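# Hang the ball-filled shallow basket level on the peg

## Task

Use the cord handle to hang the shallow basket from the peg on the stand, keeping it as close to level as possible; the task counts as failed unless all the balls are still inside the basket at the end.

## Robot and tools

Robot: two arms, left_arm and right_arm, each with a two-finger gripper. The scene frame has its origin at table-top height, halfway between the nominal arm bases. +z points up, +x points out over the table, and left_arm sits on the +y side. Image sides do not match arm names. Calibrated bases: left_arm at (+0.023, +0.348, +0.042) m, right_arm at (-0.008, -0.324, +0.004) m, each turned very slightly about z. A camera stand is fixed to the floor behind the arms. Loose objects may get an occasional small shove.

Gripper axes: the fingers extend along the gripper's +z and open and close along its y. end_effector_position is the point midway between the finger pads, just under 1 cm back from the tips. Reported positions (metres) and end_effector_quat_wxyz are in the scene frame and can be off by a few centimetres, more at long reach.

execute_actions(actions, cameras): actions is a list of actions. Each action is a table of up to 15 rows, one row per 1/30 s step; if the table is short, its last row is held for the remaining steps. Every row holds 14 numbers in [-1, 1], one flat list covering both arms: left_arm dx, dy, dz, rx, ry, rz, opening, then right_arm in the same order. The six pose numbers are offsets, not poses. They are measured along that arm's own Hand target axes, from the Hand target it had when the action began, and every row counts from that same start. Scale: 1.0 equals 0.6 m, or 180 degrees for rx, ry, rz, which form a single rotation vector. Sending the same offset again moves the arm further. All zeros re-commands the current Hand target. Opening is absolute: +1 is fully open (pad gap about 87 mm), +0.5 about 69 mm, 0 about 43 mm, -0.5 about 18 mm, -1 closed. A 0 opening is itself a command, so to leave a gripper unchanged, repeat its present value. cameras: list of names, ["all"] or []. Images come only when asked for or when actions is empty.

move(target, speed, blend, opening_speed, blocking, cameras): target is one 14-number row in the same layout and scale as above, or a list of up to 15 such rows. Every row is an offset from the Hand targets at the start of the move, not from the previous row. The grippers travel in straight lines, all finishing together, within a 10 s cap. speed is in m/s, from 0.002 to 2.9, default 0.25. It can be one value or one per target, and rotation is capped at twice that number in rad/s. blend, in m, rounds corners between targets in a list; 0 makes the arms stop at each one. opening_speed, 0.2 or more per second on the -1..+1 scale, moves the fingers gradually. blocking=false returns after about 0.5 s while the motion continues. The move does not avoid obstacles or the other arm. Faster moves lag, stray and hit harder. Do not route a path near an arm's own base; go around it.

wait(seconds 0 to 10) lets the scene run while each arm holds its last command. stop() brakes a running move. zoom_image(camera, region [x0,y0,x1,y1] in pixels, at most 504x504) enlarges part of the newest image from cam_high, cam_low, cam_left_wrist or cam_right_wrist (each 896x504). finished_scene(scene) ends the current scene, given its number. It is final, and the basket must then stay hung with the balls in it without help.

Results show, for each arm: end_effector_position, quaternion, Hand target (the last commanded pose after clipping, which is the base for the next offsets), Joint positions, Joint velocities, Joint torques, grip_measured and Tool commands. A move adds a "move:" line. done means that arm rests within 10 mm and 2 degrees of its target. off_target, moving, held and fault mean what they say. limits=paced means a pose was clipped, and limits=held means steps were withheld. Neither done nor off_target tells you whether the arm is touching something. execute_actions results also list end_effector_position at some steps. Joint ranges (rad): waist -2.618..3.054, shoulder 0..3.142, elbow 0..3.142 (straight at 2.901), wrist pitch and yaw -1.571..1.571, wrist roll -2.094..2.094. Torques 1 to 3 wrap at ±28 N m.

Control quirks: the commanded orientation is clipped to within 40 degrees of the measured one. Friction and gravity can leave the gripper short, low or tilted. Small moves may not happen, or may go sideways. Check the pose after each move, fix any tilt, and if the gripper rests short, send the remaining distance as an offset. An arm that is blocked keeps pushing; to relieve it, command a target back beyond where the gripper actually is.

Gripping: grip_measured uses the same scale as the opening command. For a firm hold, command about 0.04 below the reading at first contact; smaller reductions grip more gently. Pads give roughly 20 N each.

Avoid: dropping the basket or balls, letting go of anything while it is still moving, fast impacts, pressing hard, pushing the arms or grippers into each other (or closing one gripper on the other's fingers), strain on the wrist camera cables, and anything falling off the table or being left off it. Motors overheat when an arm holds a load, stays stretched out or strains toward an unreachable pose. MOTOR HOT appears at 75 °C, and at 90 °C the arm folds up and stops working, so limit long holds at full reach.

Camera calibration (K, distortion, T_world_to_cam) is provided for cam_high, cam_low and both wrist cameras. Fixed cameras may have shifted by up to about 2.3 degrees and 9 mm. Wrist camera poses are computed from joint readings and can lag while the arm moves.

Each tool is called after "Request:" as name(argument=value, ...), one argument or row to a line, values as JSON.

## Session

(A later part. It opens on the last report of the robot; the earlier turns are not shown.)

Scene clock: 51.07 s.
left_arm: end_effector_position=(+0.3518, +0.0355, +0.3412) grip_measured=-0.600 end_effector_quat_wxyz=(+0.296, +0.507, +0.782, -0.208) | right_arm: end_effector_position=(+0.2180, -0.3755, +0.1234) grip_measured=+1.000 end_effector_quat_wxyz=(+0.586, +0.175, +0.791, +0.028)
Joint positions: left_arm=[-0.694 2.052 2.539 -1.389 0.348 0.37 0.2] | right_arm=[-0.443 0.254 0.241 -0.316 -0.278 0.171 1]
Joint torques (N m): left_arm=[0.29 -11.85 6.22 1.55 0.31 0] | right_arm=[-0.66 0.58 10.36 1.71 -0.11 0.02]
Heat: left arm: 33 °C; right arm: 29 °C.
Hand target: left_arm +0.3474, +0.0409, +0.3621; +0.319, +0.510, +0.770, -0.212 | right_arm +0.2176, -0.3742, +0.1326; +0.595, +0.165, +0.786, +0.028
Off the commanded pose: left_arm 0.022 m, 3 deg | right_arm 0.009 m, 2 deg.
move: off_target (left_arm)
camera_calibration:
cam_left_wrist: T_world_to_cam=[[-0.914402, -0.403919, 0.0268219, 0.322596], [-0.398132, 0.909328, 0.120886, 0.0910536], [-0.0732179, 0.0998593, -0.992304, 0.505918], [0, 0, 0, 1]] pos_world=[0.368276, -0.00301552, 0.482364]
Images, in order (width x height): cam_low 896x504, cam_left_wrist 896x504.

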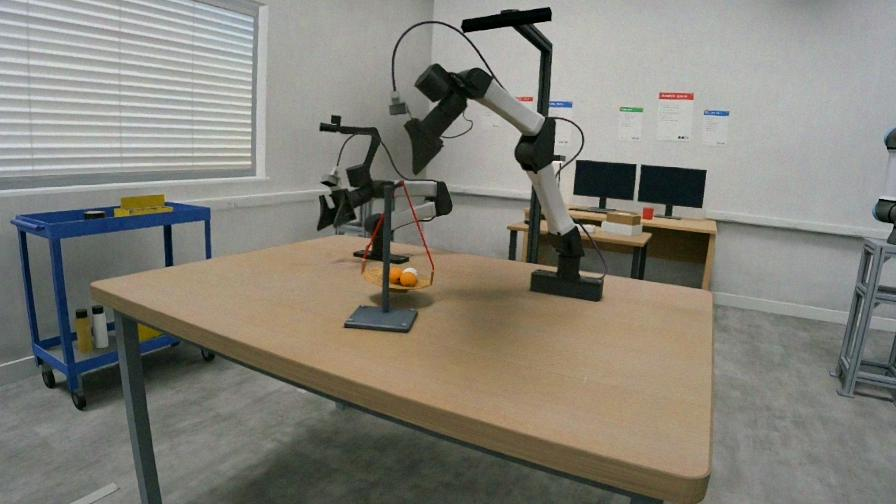

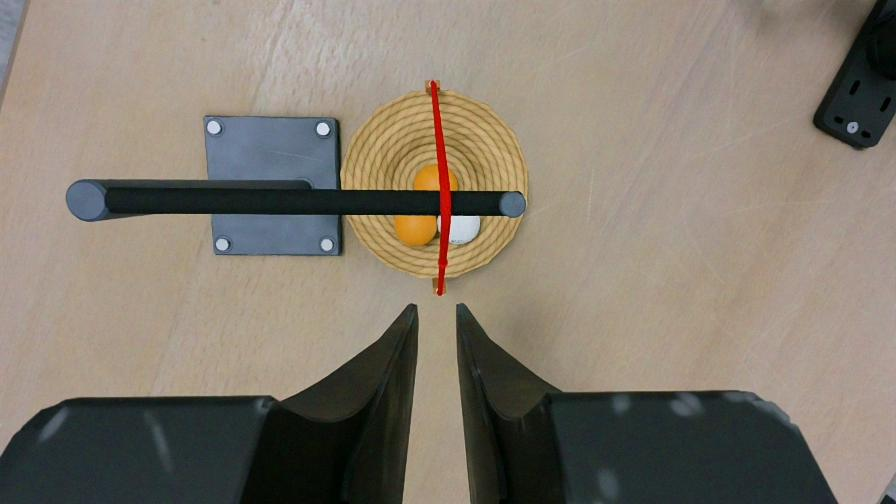

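Request:
move(
  target=[0.0697,0.0035,0.0433,0,0,0,-0.4,0,0,0,0,0,0,1],
  speed=0.06,
  cameras=["cam_low","cam_left_wrist"],
)

Request:
zoom_image(
  camera="cam_low",
  region=[340, 160, 440, 310],
)

Scene clock: 53.30 s.
left_arm: end_effector_position=(+0.3455, +0.0496, +0.2976) grip_measured=-0.400 end_effector_quat_wxyz=(+0.294, +0.507, +0.783, -0.208) | right_arm: end_effector_position=(+0.2180, -0.3755, +0.1234) grip_measured=+1.000 end_effector_quat_wxyz=(+0.586, +0.175, +0.791, +0.028)
Joint positions: left_arm=[-0.674 1.835 2.02 -1.098 0.361 0.387 0.3] | right_arm=[-0.443 0.254 0.241 -0.316 -0.278 0.171 1]
Joint torques (N m): left_arm=[0.51 -11.52 4.78 1.8 0.31 0] | right_arm=[-0.66 0.58 10.33 1.71 -0.1 0.02]
Heat: left arm: 34 °C; right arm: 29 °C.
Hand target: left_arm +0.3450, +0.0520, +0.3141; +0.319, +0.510, +0.770, -0.212 | right_arm +0.2176, -0.3742, +0.1326; +0.595, +0.165, +0.786, +0.028
Off the commanded pose: left_arm 0.017 m, 3 deg | right_arm 0.009 m, 2 deg.
move: off_target (left_arm)
camera_calibration:
cam_left_wrist: T_world_to_cam=[[-0.914441, -0.403636, 0.0296076, 0.322845], [-0.397245, 0.909141, 0.125134, 0.0795343], [-0.0774262, 0.102667, -0.991698, 0.46191], [0, 0, 0, 1]] pos_world=[0.362581, 0.0105811, 0.438564]
Images, in order (width x height): cam_low 896x504, cam_left_wrist 896x504.

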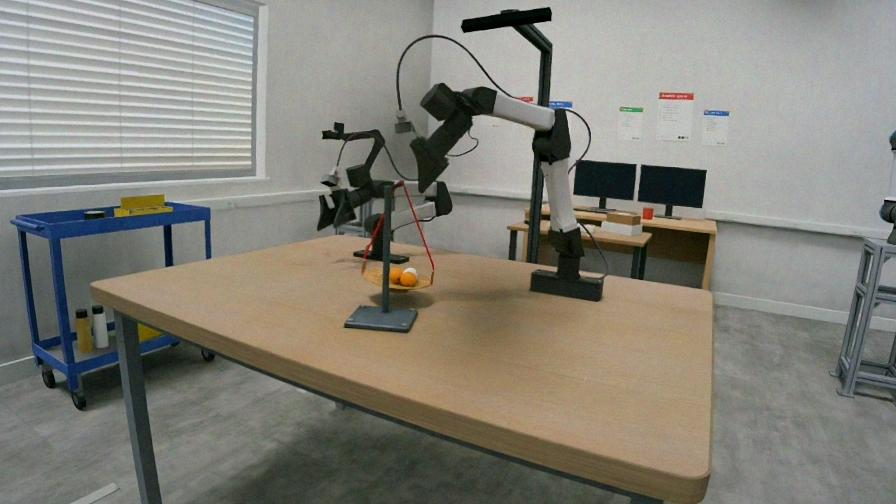

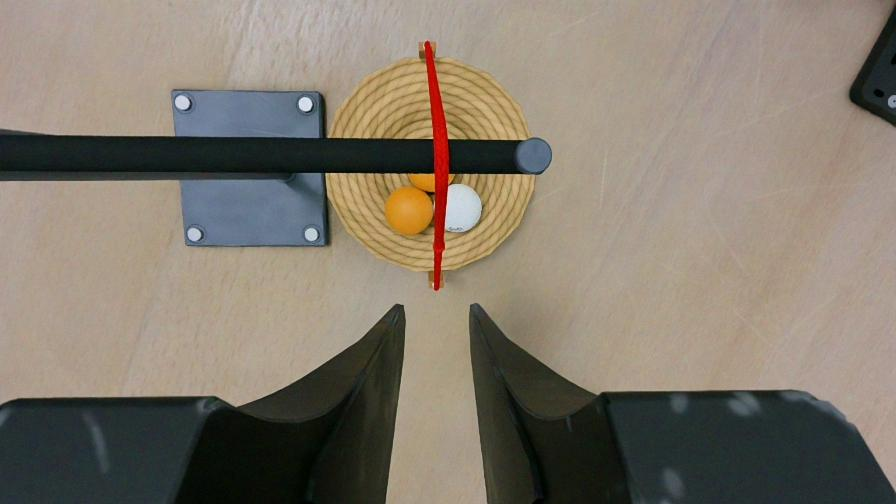

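Scaled by 3.360 from the camera's 896x504 image, which has a finer 1280x720 frame.

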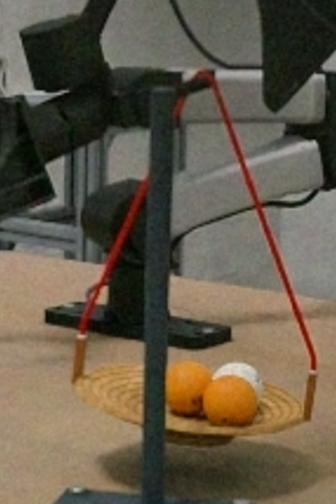

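Request:
move(
  target=[-0.0056,0,0.073,0,0,0,-0.4,0,0,0,0,0,0,1],
  speed=0.05,
  cameras=["cam_low","cam_left_wrist"],
)

Request:
zoom_image(
  camera="cam_low",
  region=[340, 160, 440, 310],
)

Request:
zoom_image(
  camera="cam_left_wrist",
  region=[340, 180, 540, 330],
)

Scene clock: 54.93 s.
left_arm: end_effector_position=(+0.3554, +0.0262, +0.2903) grip_measured=-0.400 end_effector_quat_wxyz=(+0.319, +0.512, +0.769, -0.213) | right_arm: end_effector_position=(+0.2180, -0.3755, +0.1234) grip_measured=+1.000 end_effector_quat_wxyz=(+0.586, +0.175, +0.791, +0.028)
Joint positions: left_arm=[-0.704 1.854 1.982 -0.98 0.35 0.372 0.3] | right_arm=[-0.443 0.254 0.241 -0.316 -0.278 0.171 1]
Joint torques (N m): left_arm=[-0.76 -7.9 5.07 1.86 0.1 -0.26] | right_arm=[-0.65 0.58 10.35 1.71 -0.1 0.02]
Heat: left arm: 34 °C; right arm: 29 °C.
Hand target: left_arm +0.3580, +0.0212, +0.2854; +0.319, +0.510, +0.770, -0.212 | right_arm +0.2176, -0.3742, +0.1326; +0.595, +0.165, +0.786, +0.028
Off the commanded pose: left_arm 0.007 m, 0 deg | right_arm 0.009 m, 2 deg.
move: done
camera_calibration:
cam_left_wrist: T_world_to_cam=[[-0.920469, -0.390805, 0.00274672, 0.332195], [-0.389484, 0.917892, 0.0760102, 0.116883], [-0.0322264, 0.0688953, -0.997103, 0.444252], [0, 0, 0, 1]] pos_world=[0.365616, -0.00806892, 0.433168]
Images, in order (width x height): cam_low 896x504, cam_left_wrist 896x504.

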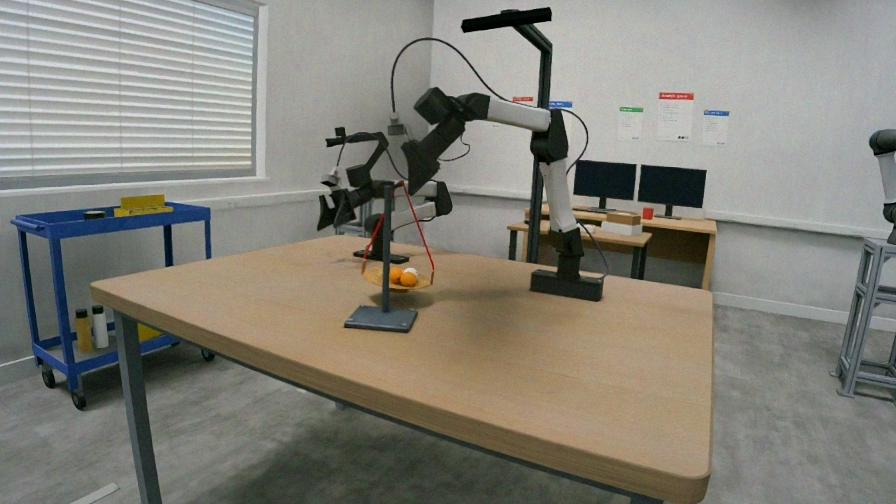

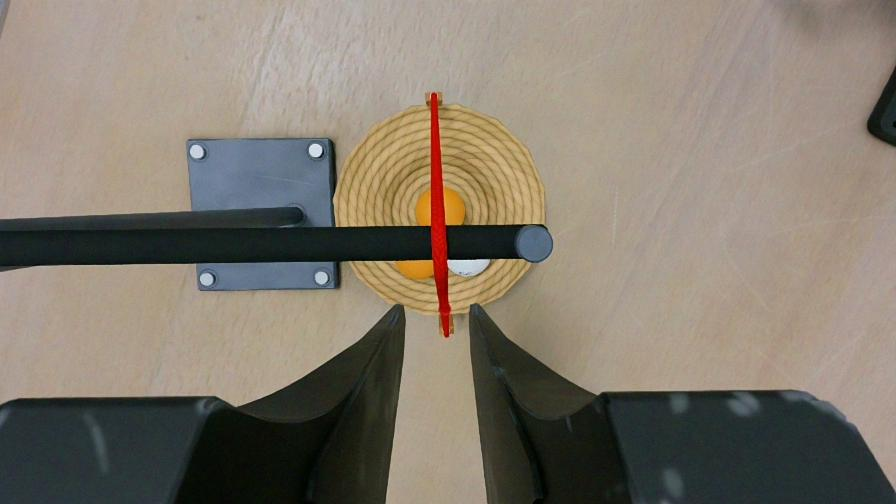

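Scaled by 3.360 from the camera's 896x504 image, which has a finer 1280x720 frame.

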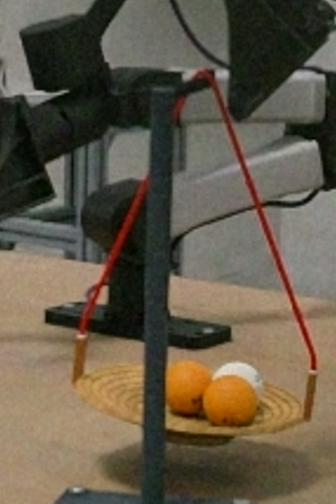

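Scaled by 2.520 from the camera's 896x504 image, which has a finer 1280x720 frame.

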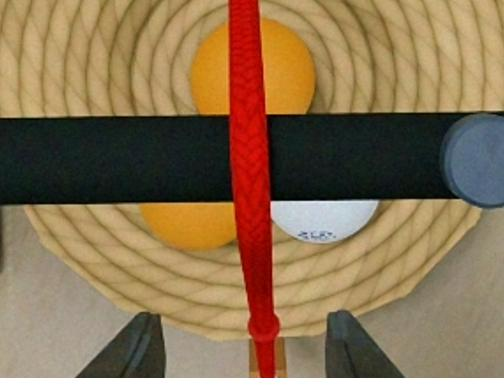

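Request:
move(
  target=[0.0197,0,0.0273,0,0,0,-0.4,0,0,0,0,0,0,1],
  speed=0.05,
  cameras=["cam_low","cam_left_wrist"],
)

Request:
zoom_image(
  camera="cam_low",
  region=[340, 160, 440, 310],
)

Request:
zoom_image(
  camera="cam_left_wrist",
  region=[340, 220, 540, 370],
)

Scene clock: 56.20 s.
left_arm: end_effector_position=(+0.3585, +0.0221, +0.2642) grip_measured=-0.400 end_effector_quat_wxyz=(+0.312, +0.512, +0.772, -0.212) | right_arm: end_effector_position=(+0.2180, -0.3755, +0.1234) grip_measured=+1.000 end_effector_quat_wxyz=(+0.586, +0.175, +0.791, +0.028)
Joint positions: left_arm=[-0.708 1.854 1.881 -0.892 0.348 0.369 0.3] | right_arm=[-0.443 0.254 0.241 -0.316 -0.278 0.171 1]
Joint torques (N m): left_arm=[-0.75 -9.06 5.09 1.89 0.08 -0.28] | right_arm=[-0.65 0.58 10.33 1.71 -0.11 0.02]
Heat: left arm: 34 °C; right arm: 29 °C.
Hand target: left_arm +0.3593, +0.0183, +0.2655; +0.319, +0.510, +0.770, -0.212 | right_arm +0.2176, -0.3742, +0.1326; +0.595, +0.165, +0.786, +0.028
Off the commanded pose: left_arm 0.004 m, 1 deg | right_arm 0.009 m, 2 deg.
move: done
camera_calibration:
cam_left_wrist: T_world_to_cam=[[-0.920101, -0.391559, 0.00981038, 0.331566], [-0.389233, 0.916858, 0.0887106, 0.120468], [-0.0437301, 0.0778041, -0.996009, 0.422293], [0, 0, 0, 1]] pos_world=[0.370431, -0.0134807, 0.406668]
Images, in order (width x height): cam_low 896x504, cam_left_wrist 896x504.

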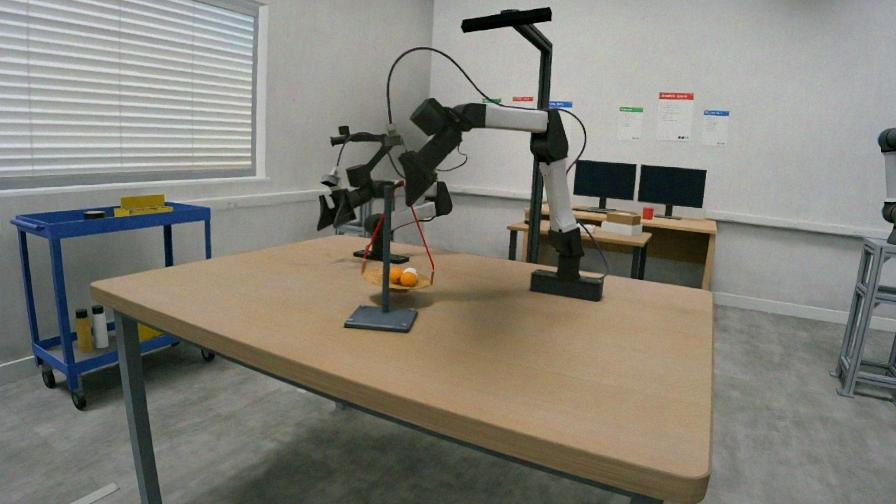

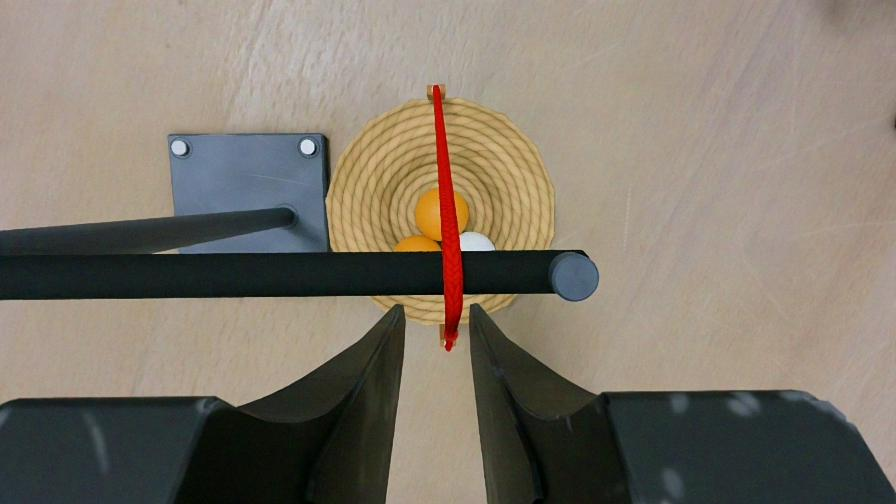

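Scaled by 3.360 from the camera's 896x504 image, which has a finer 1280x720 frame.

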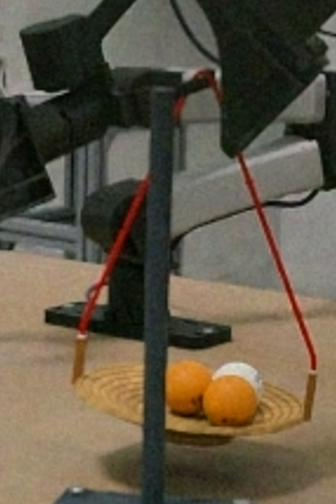

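Scaled by 2.520 from the camera's 896x504 image, which has a finer 1280x720 frame.

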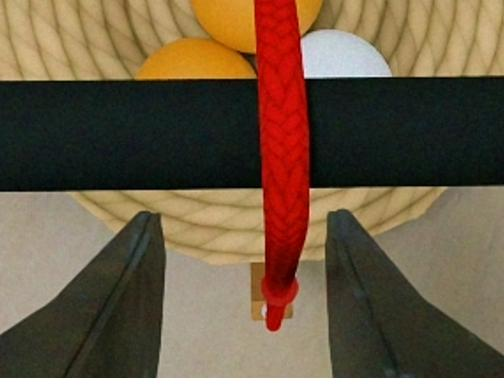

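Request:
move(
  target=[-0.0115,-0.0087,0.0115,0,0,0,-0.4,0,0,0,0,0,0,1],
  speed=0.05,
  cameras=["cam_low","cam_left_wrist"],
)

Request:
zoom_image(
  camera="cam_low",
  region=[340, 160, 440, 310],
)

Request:
zoom_image(
  camera="cam_left_wrist",
  region=[340, 220, 540, 370],
)

Scene clock: 57.27 s.
left_arm: end_effector_position=(+0.3525, +0.0145, +0.2612) grip_measured=-0.400 end_effector_quat_wxyz=(+0.307, +0.513, +0.773, -0.212) | right_arm: end_effector_position=(+0.2180, -0.3755, +0.1234) grip_measured=+1.000 end_effector_quat_wxyz=(+0.586, +0.175, +0.791, +0.028)
Joint positions: left_arm=[-0.733 1.86 1.881 -0.889 0.333 0.351 0.3] | right_arm=[-0.443 0.254 0.241 -0.316 -0.278 0.171 1]
Joint torques (N m): left_arm=[-0.8 -7.87 7.47 1.83 0.08 -0.26] | right_arm=[-0.65 0.57 10.33 1.72 -0.11 0.02]
Heat: left arm: 34 °C; right arm: 30 °C.
Hand target: left_arm +0.3582, +0.0071, +0.2657; +0.319, +0.510, +0.770, -0.212 | right_arm +0.2176, -0.3742, +0.1326; +0.595, +0.165, +0.786, +0.028
Off the commanded pose: left_arm 0.010 m, 1 deg | right_arm 0.009 m, 2 deg.
move: done
camera_calibration:
cam_left_wrist: T_world_to_cam=[[-0.920796, -0.389783, 0.0142968, 0.322158], [-0.386679, 0.917041, 0.0975512, 0.122122], [-0.0511345, 0.0842964, -0.995128, 0.421942], [0, 0, 0, 1]] pos_world=[0.365439, -0.0219879, 0.403367]
Images, in order (width x height): cam_low 896x504, cam_left_wrist 896x504.

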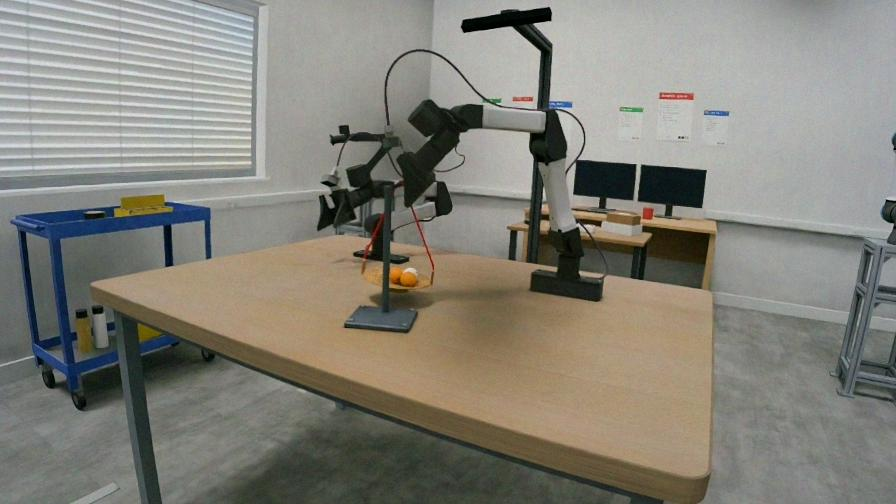

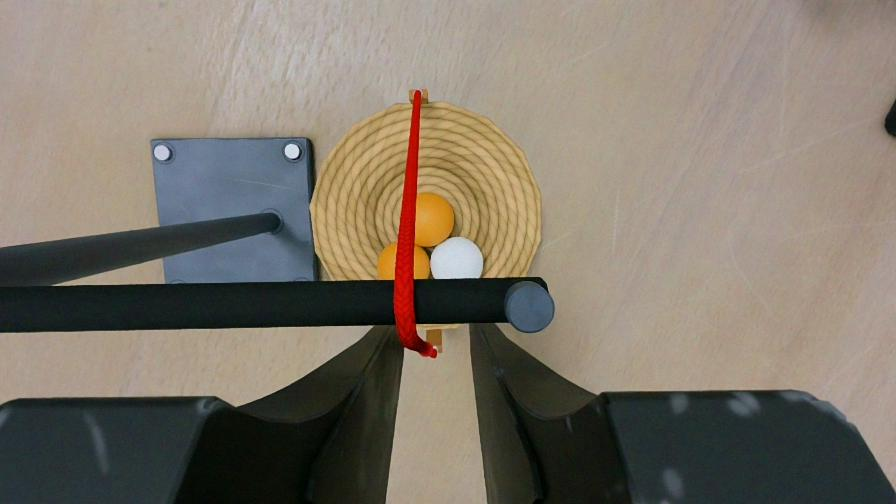

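Scaled by 3.360 from the camera's 896x504 image, which has a finer 1280x720 frame.

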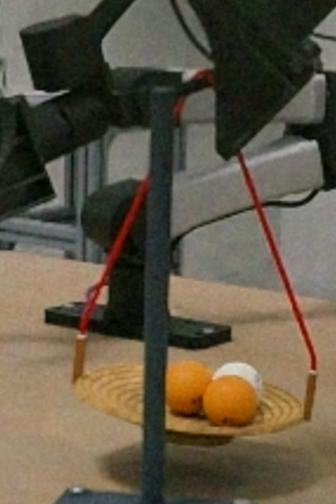

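Scaled by 2.520 from the camera's 896x504 image, which has a finer 1280x720 frame.

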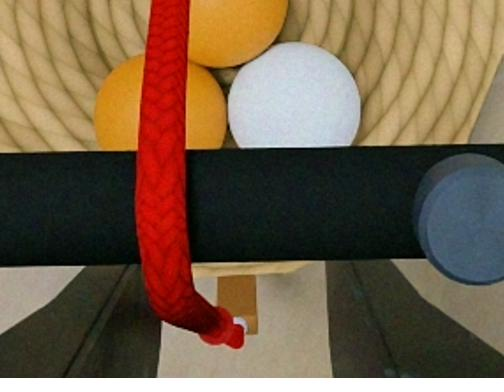

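Request:
move(
  target=[
    [0,0.009,0,0,0,0,-0.4,0,0,0,0,0,0,1],
    [0,0.009,0,0,0,0,-1,0,0,0,0,0,0,1],
  ],
  speed=0.04,
  opening_speed=0.5,
  cameras=["cam_low","cam_left_wrist"],
)

Request:
zoom_image(
  camera="cam_low",
  region=[340, 160, 440, 310],
)

Request:
zoom_image(
  camera="cam_left_wrist",
  region=[340, 220, 540, 370],
)

Scene clock: 59.60 s.
left_arm: end_effector_position=(+0.3551, +0.0126, +0.2617) grip_measured=-0.900 end_effector_quat_wxyz=(+0.309, +0.512, +0.773, -0.212) | right_arm: end_effector_position=(+0.2180, -0.3755, +0.1234) grip_measured=+1.000 end_effector_quat_wxyz=(+0.586, +0.175, +0.791, +0.028)
Joint positions: left_arm=[-0.732 1.87 1.895 -0.889 0.332 0.35 0.05] | right_arm=[-0.443 0.254 0.241 -0.316 -0.278 0.171 1]
Joint torques (N m): left_arm=[0.39 -7.84 7.58 1.79 0.19 -0.15] | right_arm=[-0.66 0.57 10.33 1.71 -0.11 0.02]
Heat: left arm: 34 °C; right arm: 30 °C.
Hand target: left_arm +0.3632, +0.0093, +0.2657; +0.319, +0.510, +0.770, -0.212 | right_arm +0.2176, -0.3742, +0.1326; +0.595, +0.165, +0.786, +0.028
Off the commanded pose: left_arm 0.010 m, 1 deg | right_arm 0.009 m, 2 deg.
move: done
camera_calibration:
cam_left_wrist: T_world_to_cam=[[-0.920479, -0.390584, 0.0127177, 0.324144], [-0.387753, 0.91689, 0.0946592, 0.125977], [-0.048633, 0.0822005, -0.995429, 0.421943], [0, 0, 0, 1]] pos_world=[0.367737, -0.0235857, 0.403967]
Images, in order (width x height): cam_low 896x504, cam_left_wrist 896x504.

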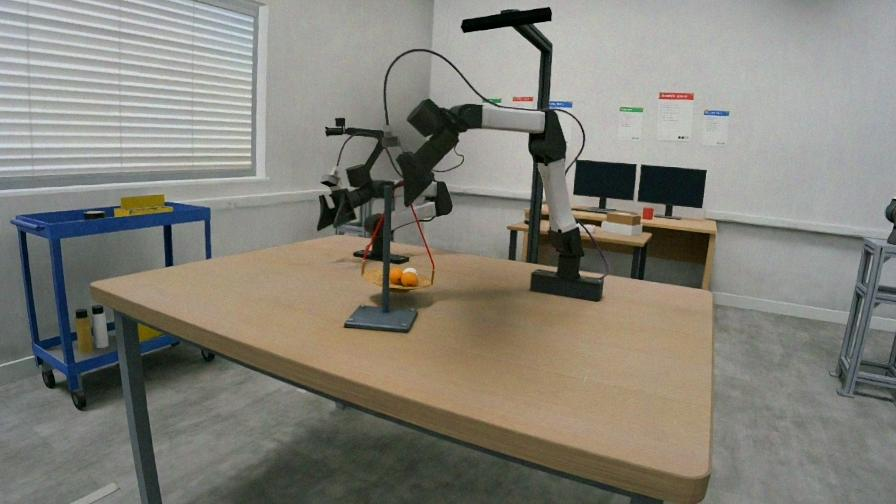

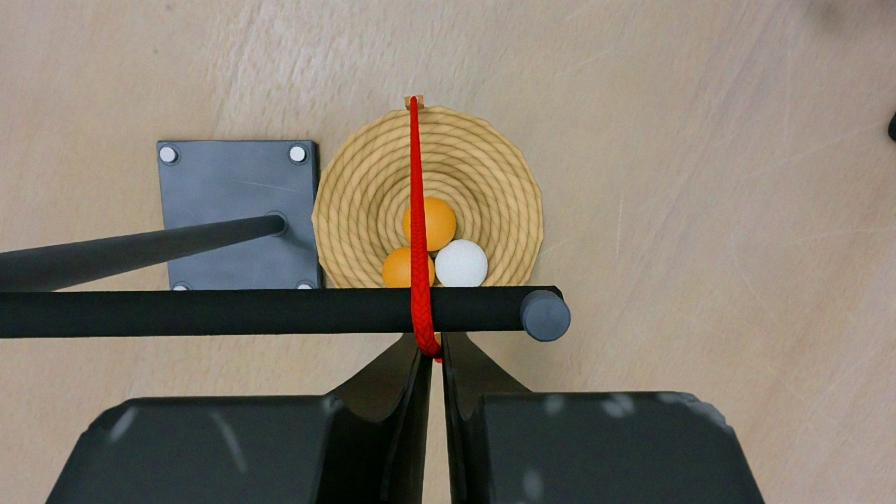

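Scaled by 3.360 from the camera's 896x504 image, which has a finer 1280x720 frame.

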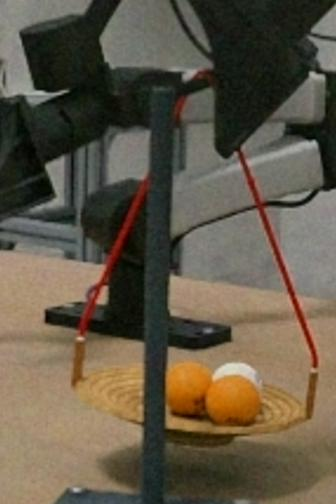

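Scaled by 2.520 from the camera's 896x504 image, which has a finer 1280x720 frame.

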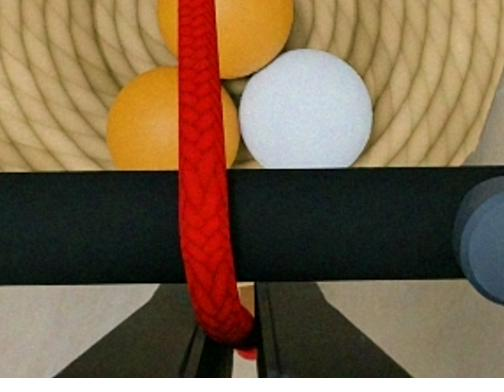

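Request:
move(
  target=[-0.0165,0,-0.0165,0,0,0,-1,0,0,0,0,0,0,1],
  speed=0.03,
  cameras=["cam_low","cam_left_wrist"],
)

Request:
zoom_image(
  camera="cam_low",
  region=[345, 240, 455, 310],
)

Request:
zoom_image(
  camera="cam_low",
  region=[340, 160, 440, 310],
)

Scene clock: 60.73 s.
left_arm: end_effector_position=(+0.3577, +0.0104, +0.2764) grip_measured=-0.900 end_effector_quat_wxyz=(+0.314, +0.512, +0.771, -0.212) | right_arm: end_effector_position=(+0.2180, -0.3755, +0.1234) grip_measured=+1.000 end_effector_quat_wxyz=(+0.586, +0.175, +0.791, +0.028)
Joint positions: left_arm=[-0.732 1.892 1.978 -0.939 0.332 0.35 0.05] | right_arm=[-0.443 0.254 0.241 -0.316 -0.278 0.171 1]
Joint torques (N m): left_arm=[0.47 -8.02 7.61 1.68 0.15 -0.14] | right_arm=[-0.65 0.58 10.35 1.71 -0.11 0.02]
Heat: left arm: 33 °C; right arm: 30 °C.
Hand target: left_arm +0.3632, +0.0094, +0.2795; +0.319, +0.510, +0.770, -0.212 | right_arm +0.2176, -0.3742, +0.1326; +0.595, +0.165, +0.786, +0.028
Off the commanded pose: left_arm 0.007 m, 1 deg | right_arm 0.009 m, 2 deg.
move: done
camera_calibration:
cam_left_wrist: T_world_to_cam=[[-0.920545, -0.390566, 0.00737259, 0.326978], [-0.38862, 0.917547, 0.0841534, 0.130794], [-0.0396321, 0.0746018, -0.996426, 0.433937], [0, 0, 0, 1]] pos_world=[0.369025, -0.024676, 0.418968]
Images, in order (width x height): cam_low 896x504, cam_left_wrist 896x504.

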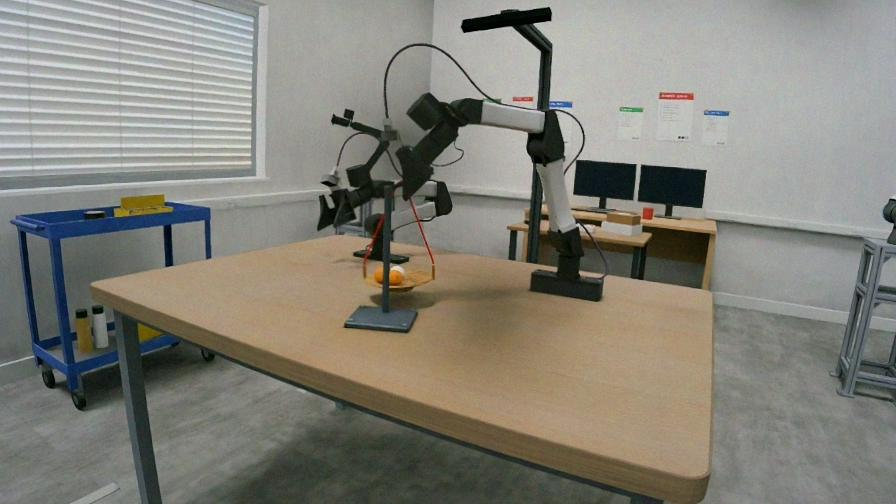

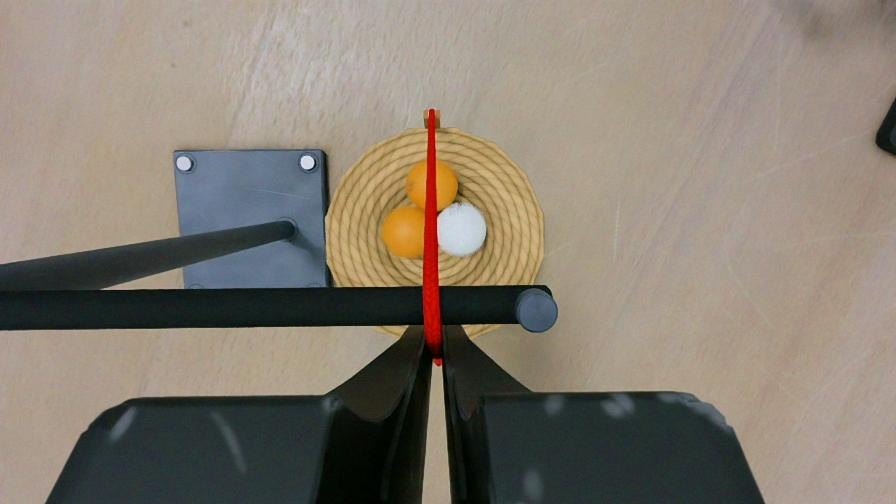

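Scaled by 4.582 from the camera's 896x504 image, which has a finer 1280x720 frame.

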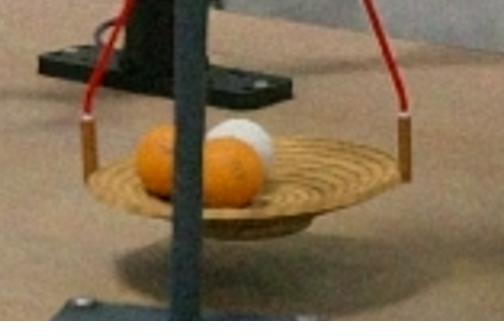

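Scaled by 3.360 from the camera's 896x504 image, which has a finer 1280x720 frame.

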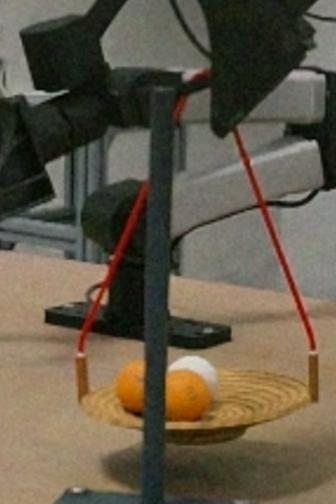

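Request:
move(
  target=[0.0095,0,0.0095,0,0,0,-1,0,0,0,0,0,0,1],
  speed=0.03,
  cameras=["cam_low","cam_left_wrist"],
)

Request:
zoom_image(
  camera="cam_low",
  region=[345, 240, 455, 310],
)

Scene clock: 61.80 s.
left_arm: end_effector_position=(+0.3587, +0.0096, +0.2732) grip_measured=-0.900 end_effector_quat_wxyz=(+0.315, +0.512, +0.770, -0.212) | right_arm: end_effector_position=(+0.2180, -0.3755, +0.1234) grip_measured=+1.000 end_effector_quat_wxyz=(+0.586, +0.175, +0.791, +0.028)
Joint positions: left_arm=[-0.732 1.892 1.965 -0.925 0.332 0.35 0.05] | right_arm=[-0.443 0.254 0.241 -0.316 -0.278 0.171 1]
Joint torques (N m): left_arm=[0.35 -8.88 5 1.85 0.18 -0.14] | right_arm=[-0.66 0.58 10.33 1.71 -0.11 0.02]
Heat: left arm: 33 °C; right arm: 30 °C.
Hand target: left_arm +0.3633, +0.0093, +0.2715; +0.319, +0.510, +0.770, -0.212 | right_arm +0.2176, -0.3742, +0.1326; +0.595, +0.165, +0.786, +0.028
Off the commanded pose: left_arm 0.005 m, 1 deg | right_arm 0.009 m, 2 deg.
move: done
camera_calibration:
cam_left_wrist: T_world_to_cam=[[-0.920576, -0.390499, 0.00701973, 0.327715], [-0.388607, 0.917616, 0.0834549, 0.132334], [-0.0390305, 0.0740987, -0.996487, 0.430726], [0, 0, 0, 1]] pos_world=[0.369924, -0.0253753, 0.415868]
Images, in order (width x height): cam_low 896x504, cam_left_wrist 896x504.

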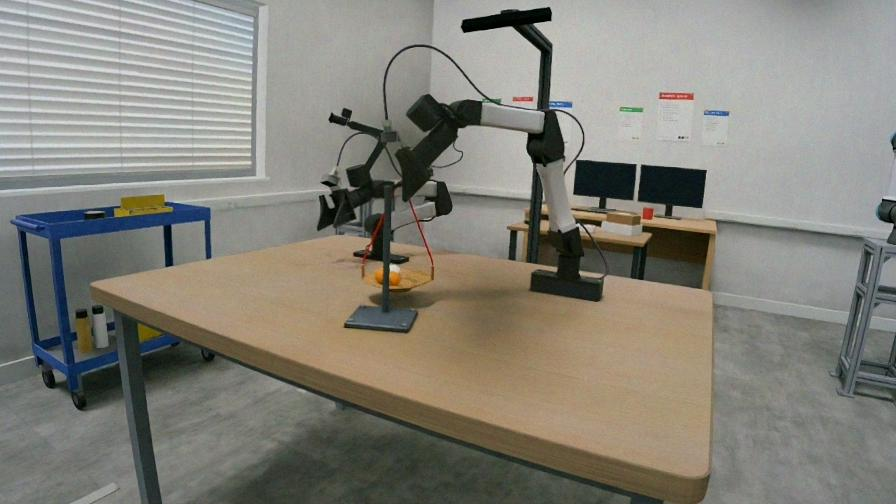

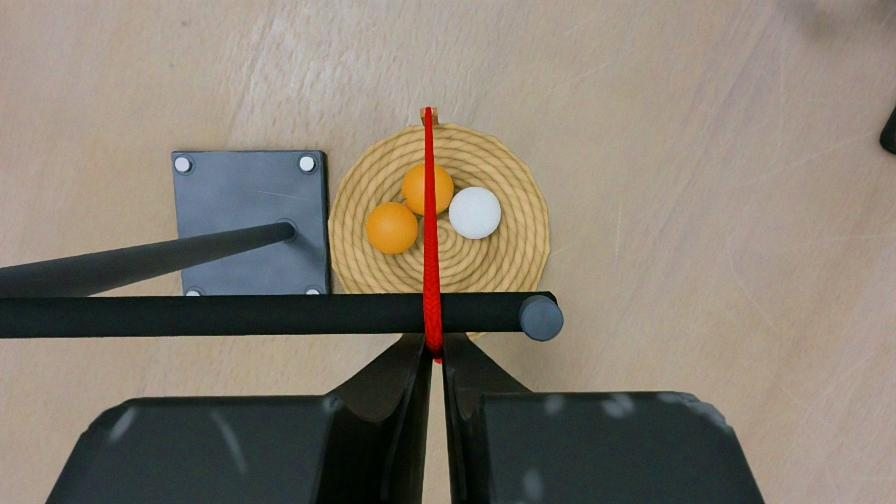

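Scaled by 4.582 from the camera's 896x504 image, which has a finer 1280x720 frame.

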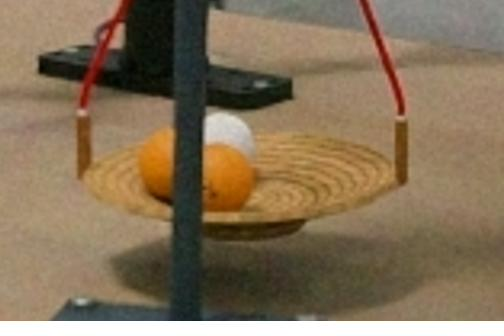

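Request:
move(
  target=[0.0042,0,0.0042,0,0,0,-1,0,0,0,0,0,0,1],
  speed=0.03,
  cameras=["cam_low"],
)

Request:
zoom_image(
  camera="cam_low",
  region=[345, 240, 455, 310],
)

Scene clock: 62.67 s.
left_arm: end_effector_position=(+0.3599, +0.0085, +0.2697) grip_measured=-0.900 end_effector_quat_wxyz=(+0.316, +0.512, +0.770, -0.213) | right_arm: end_effector_position=(+0.2180, -0.3755, +0.1234) grip_measured=+1.000 end_effector_quat_wxyz=(+0.586, +0.175, +0.791, +0.028)
Joint positions: left_arm=[-0.732 1.892 1.949 -0.907 0.332 0.35 0.05] | right_arm=[-0.443 0.254 0.241 -0.316 -0.278 0.171 1]
Joint torques (N m): left_arm=[0.51 -9.32 4.66 1.86 0.17 -0.17] | right_arm=[-0.65 0.58 10.36 1.71 -0.11 0.02]
Heat: left arm: 33 °C; right arm: 30 °C.
Hand target: left_arm +0.3632, +0.0093, +0.2679; +0.319, +0.510, +0.770, -0.212 | right_arm +0.2176, -0.3742, +0.1326; +0.595, +0.165, +0.786, +0.028
Off the commanded pose: left_arm 0.004 m, 0 deg | right_arm 0.009 m, 2 deg.
move: done
Images, in order (width x height): cam_low 896x504.

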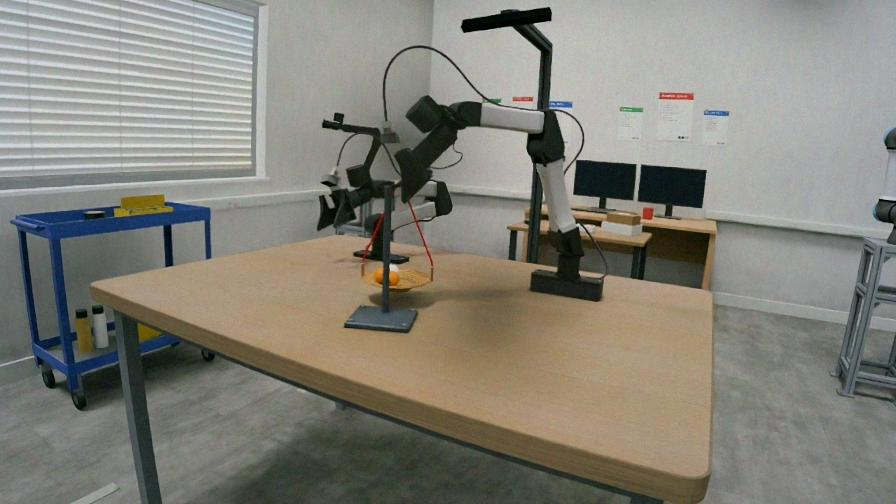

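Scaled by 4.582 from the camera's 896x504 image, which has a finer 1280x720 frame.

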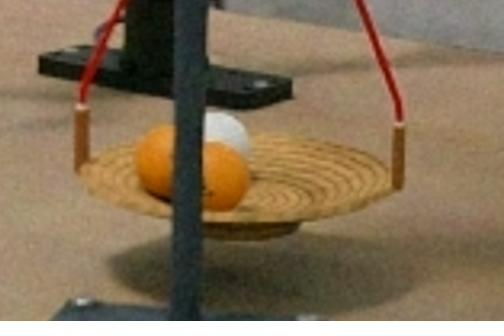

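Request:
move(
  target=[0,0,0,0,0,0,-0.4,0,0,0,0,0,0,1],
  speed=0.03,
  opening_speed=0.4,
  cameras=["cam_low","cam_left_wrist"],
)

Request:
zoom_image(
  camera="cam_low",
  region=[345, 240, 455, 310],
)

Scene clock: 64.50 s.
left_arm: end_effector_position=(+0.3594, +0.0090, +0.2675) grip_measured=-0.400 end_effector_quat_wxyz=(+0.313, +0.512, +0.771, -0.212) | right_arm: end_effector_position=(+0.2180, -0.3755, +0.1234) grip_measured=+1.000 end_effector_quat_wxyz=(+0.586, +0.175, +0.791, +0.028)
Joint positions: left_arm=[-0.732 1.892 1.943 -0.907 0.332 0.35 0.3] | right_arm=[-0.443 0.254 0.241 -0.316 -0.278 0.171 1]
Joint torques (N m): left_arm=[0.35 -9.14 5.18 1.83 0.17 -0.14] | right_arm=[-0.68 0.58 10.36 1.71 -0.11 0.02]
Heat: left arm: 33 °C; right arm: 30 °C.
Hand target: left_arm +0.3633, +0.0093, +0.2679; +0.319, +0.510, +0.770, -0.212 | right_arm +0.2176, -0.3742, +0.1326; +0.595, +0.165, +0.786, +0.028
Off the commanded pose: left_arm 0.004 m, 1 deg | right_arm 0.009 m, 2 deg.
move: done
camera_calibration:
cam_left_wrist: T_world_to_cam=[[-0.920545, -0.390543, 0.00855773, 0.327776], [-0.388412, 0.917417, 0.0864972, 0.13275], [-0.0416319, 0.0763006, -0.996215, 0.425967], [0, 0, 0, 1]] pos_world=[0.371028, -0.0262782, 0.410068]
Images, in order (width x height): cam_low 896x504, cam_left_wrist 896x504.

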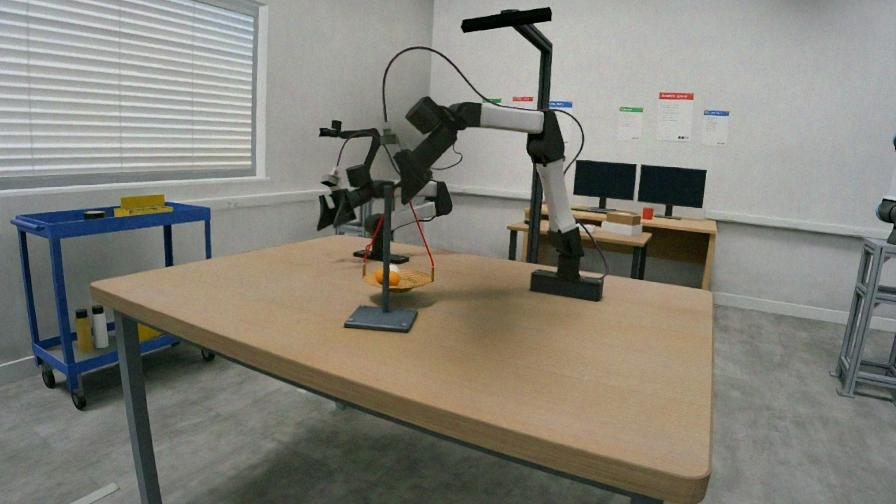

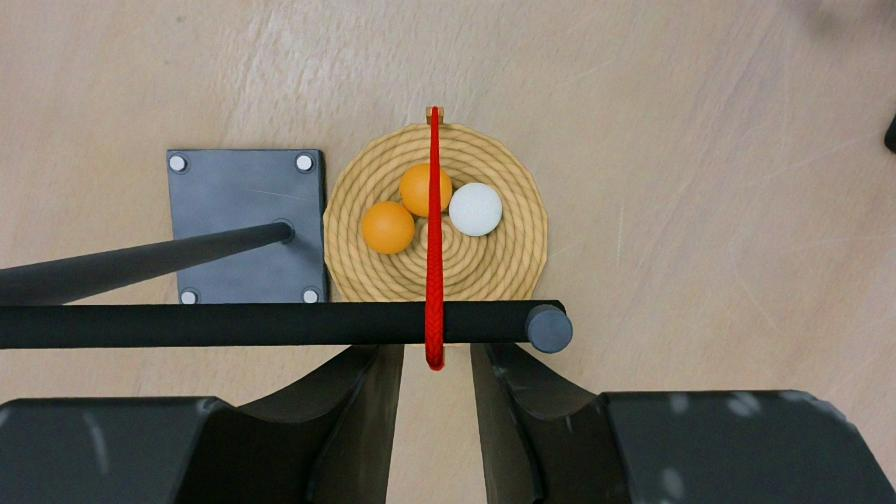

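Scaled by 4.582 from the camera's 896x504 image, which has a finer 1280x720 frame.

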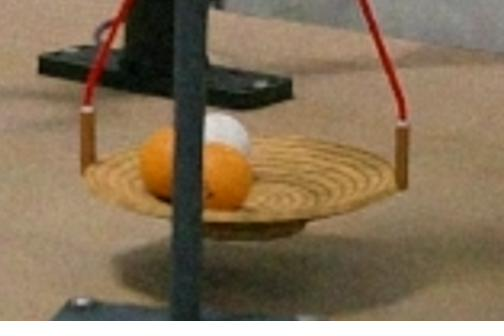

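Request:
move(
  target=[
    [0.038,0.0012,-0.04,0,0,0,-0.35,0,0,0,0,0,0,1],
    [0.0,0,-0.14,0,0,0,-0.35,0,0,0,0,0,0,1],
  ],
  speed=0.05,
  cameras=["cam_low","cam_left_wrist","cam_high"],
)

Request:
zoom_image(
  camera="cam_low",
  region=[345, 240, 455, 310],
)

Request:
zoom_image(
  camera="cam_low",
  region=[340, 160, 440, 310],
)

Scene clock: 67.67 s.
left_arm: end_effector_position=(+0.3412, +0.0614, +0.3099) grip_measured=-0.350 end_effector_quat_wxyz=(+0.300, +0.507, +0.781, -0.209) | right_arm: end_effector_position=(+0.2180, -0.3755, +0.1234) grip_measured=+1.000 end_effector_quat_wxyz=(+0.586, +0.175, +0.791, +0.028)
Joint positions: left_arm=[-0.653 1.802 2.026 -1.131 0.374 0.403 0.325] | right_arm=[-0.443 0.254 0.241 -0.316 -0.278 0.171 1]
Joint torques (N m): left_arm=[0.36 -9.81 7.01 1.51 0.3 0] | right_arm=[-0.65 0.57 10.32 1.71 -0.11 0.02]
Heat: left arm: 33 °C; right arm: 30 °C.
Hand target: left_arm +0.3401, +0.0641, +0.3273; +0.319, +0.510, +0.770, -0.212 | right_arm +0.2176, -0.3742, +0.1326; +0.595, +0.165, +0.786, +0.028
Off the commanded pose: left_arm 0.018 m, 3 deg | right_arm 0.009 m, 2 deg.
move: off_target (left_arm)
camera_calibration:
cam_left_wrist: T_world_to_cam=[[-0.914472, -0.403869, 0.0250982, 0.324731], [-0.398719, 0.909916, 0.114349, 0.0692916], [-0.0690194, 0.0945619, -0.993124, 0.470677], [0, 0, 0, 1]] pos_world=[0.357071, 0.0235912, 0.451366]
Images, in order (width x height): cam_high 896x504, cam_low 896x504, cam_left_wrist 896x504.

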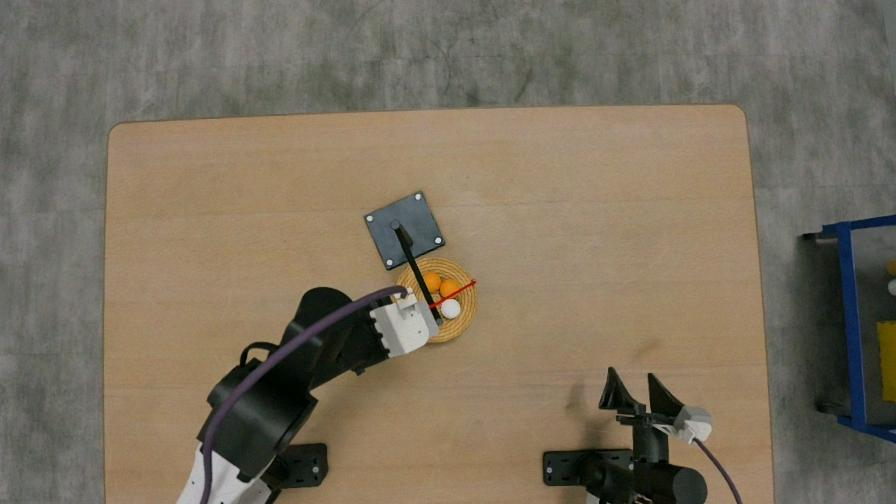

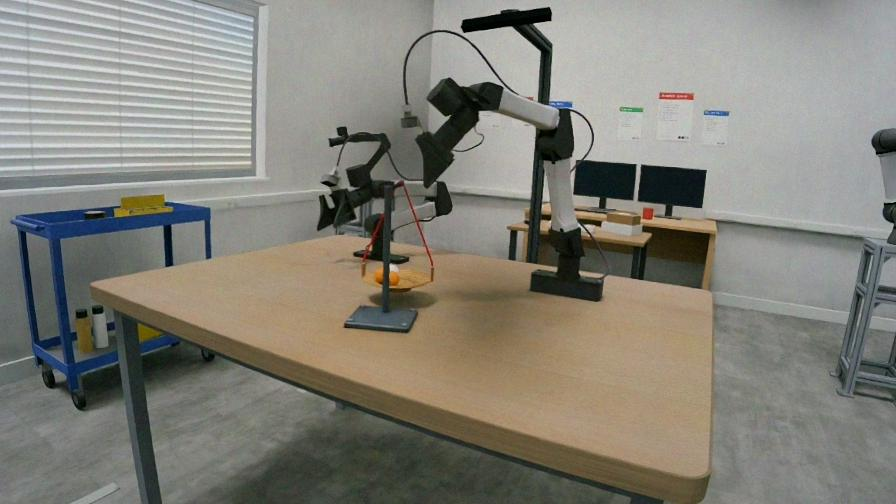

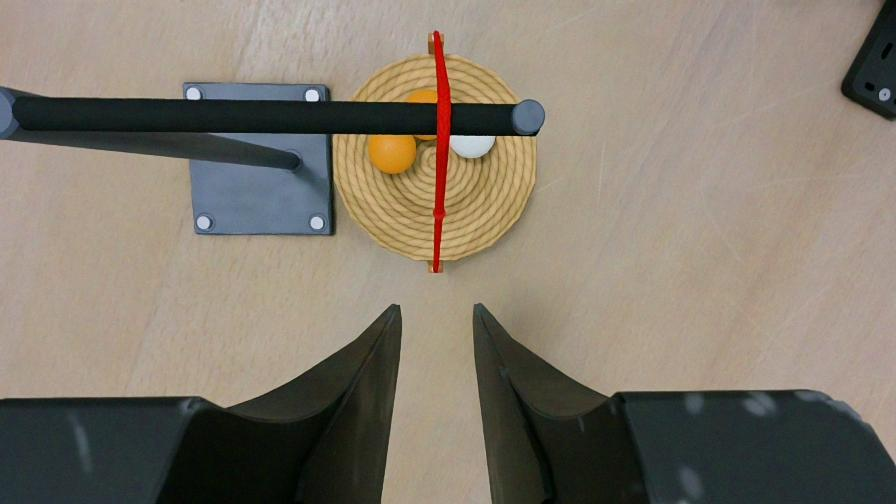

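Scaled by 4.582 from the camera's 896x504 image, which has a finer 1280x720 frame.

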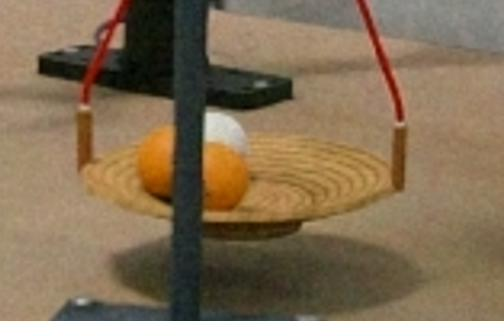

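Scaled by 3.360 from the camera's 896x504 image, which has a finer 1280x720 frame.

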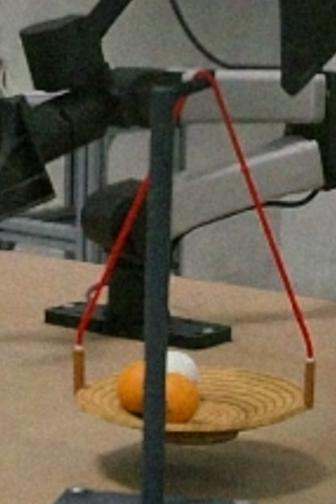

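Request:
finished_scene(
  scene=3,
)

The scene is finished: the task was done.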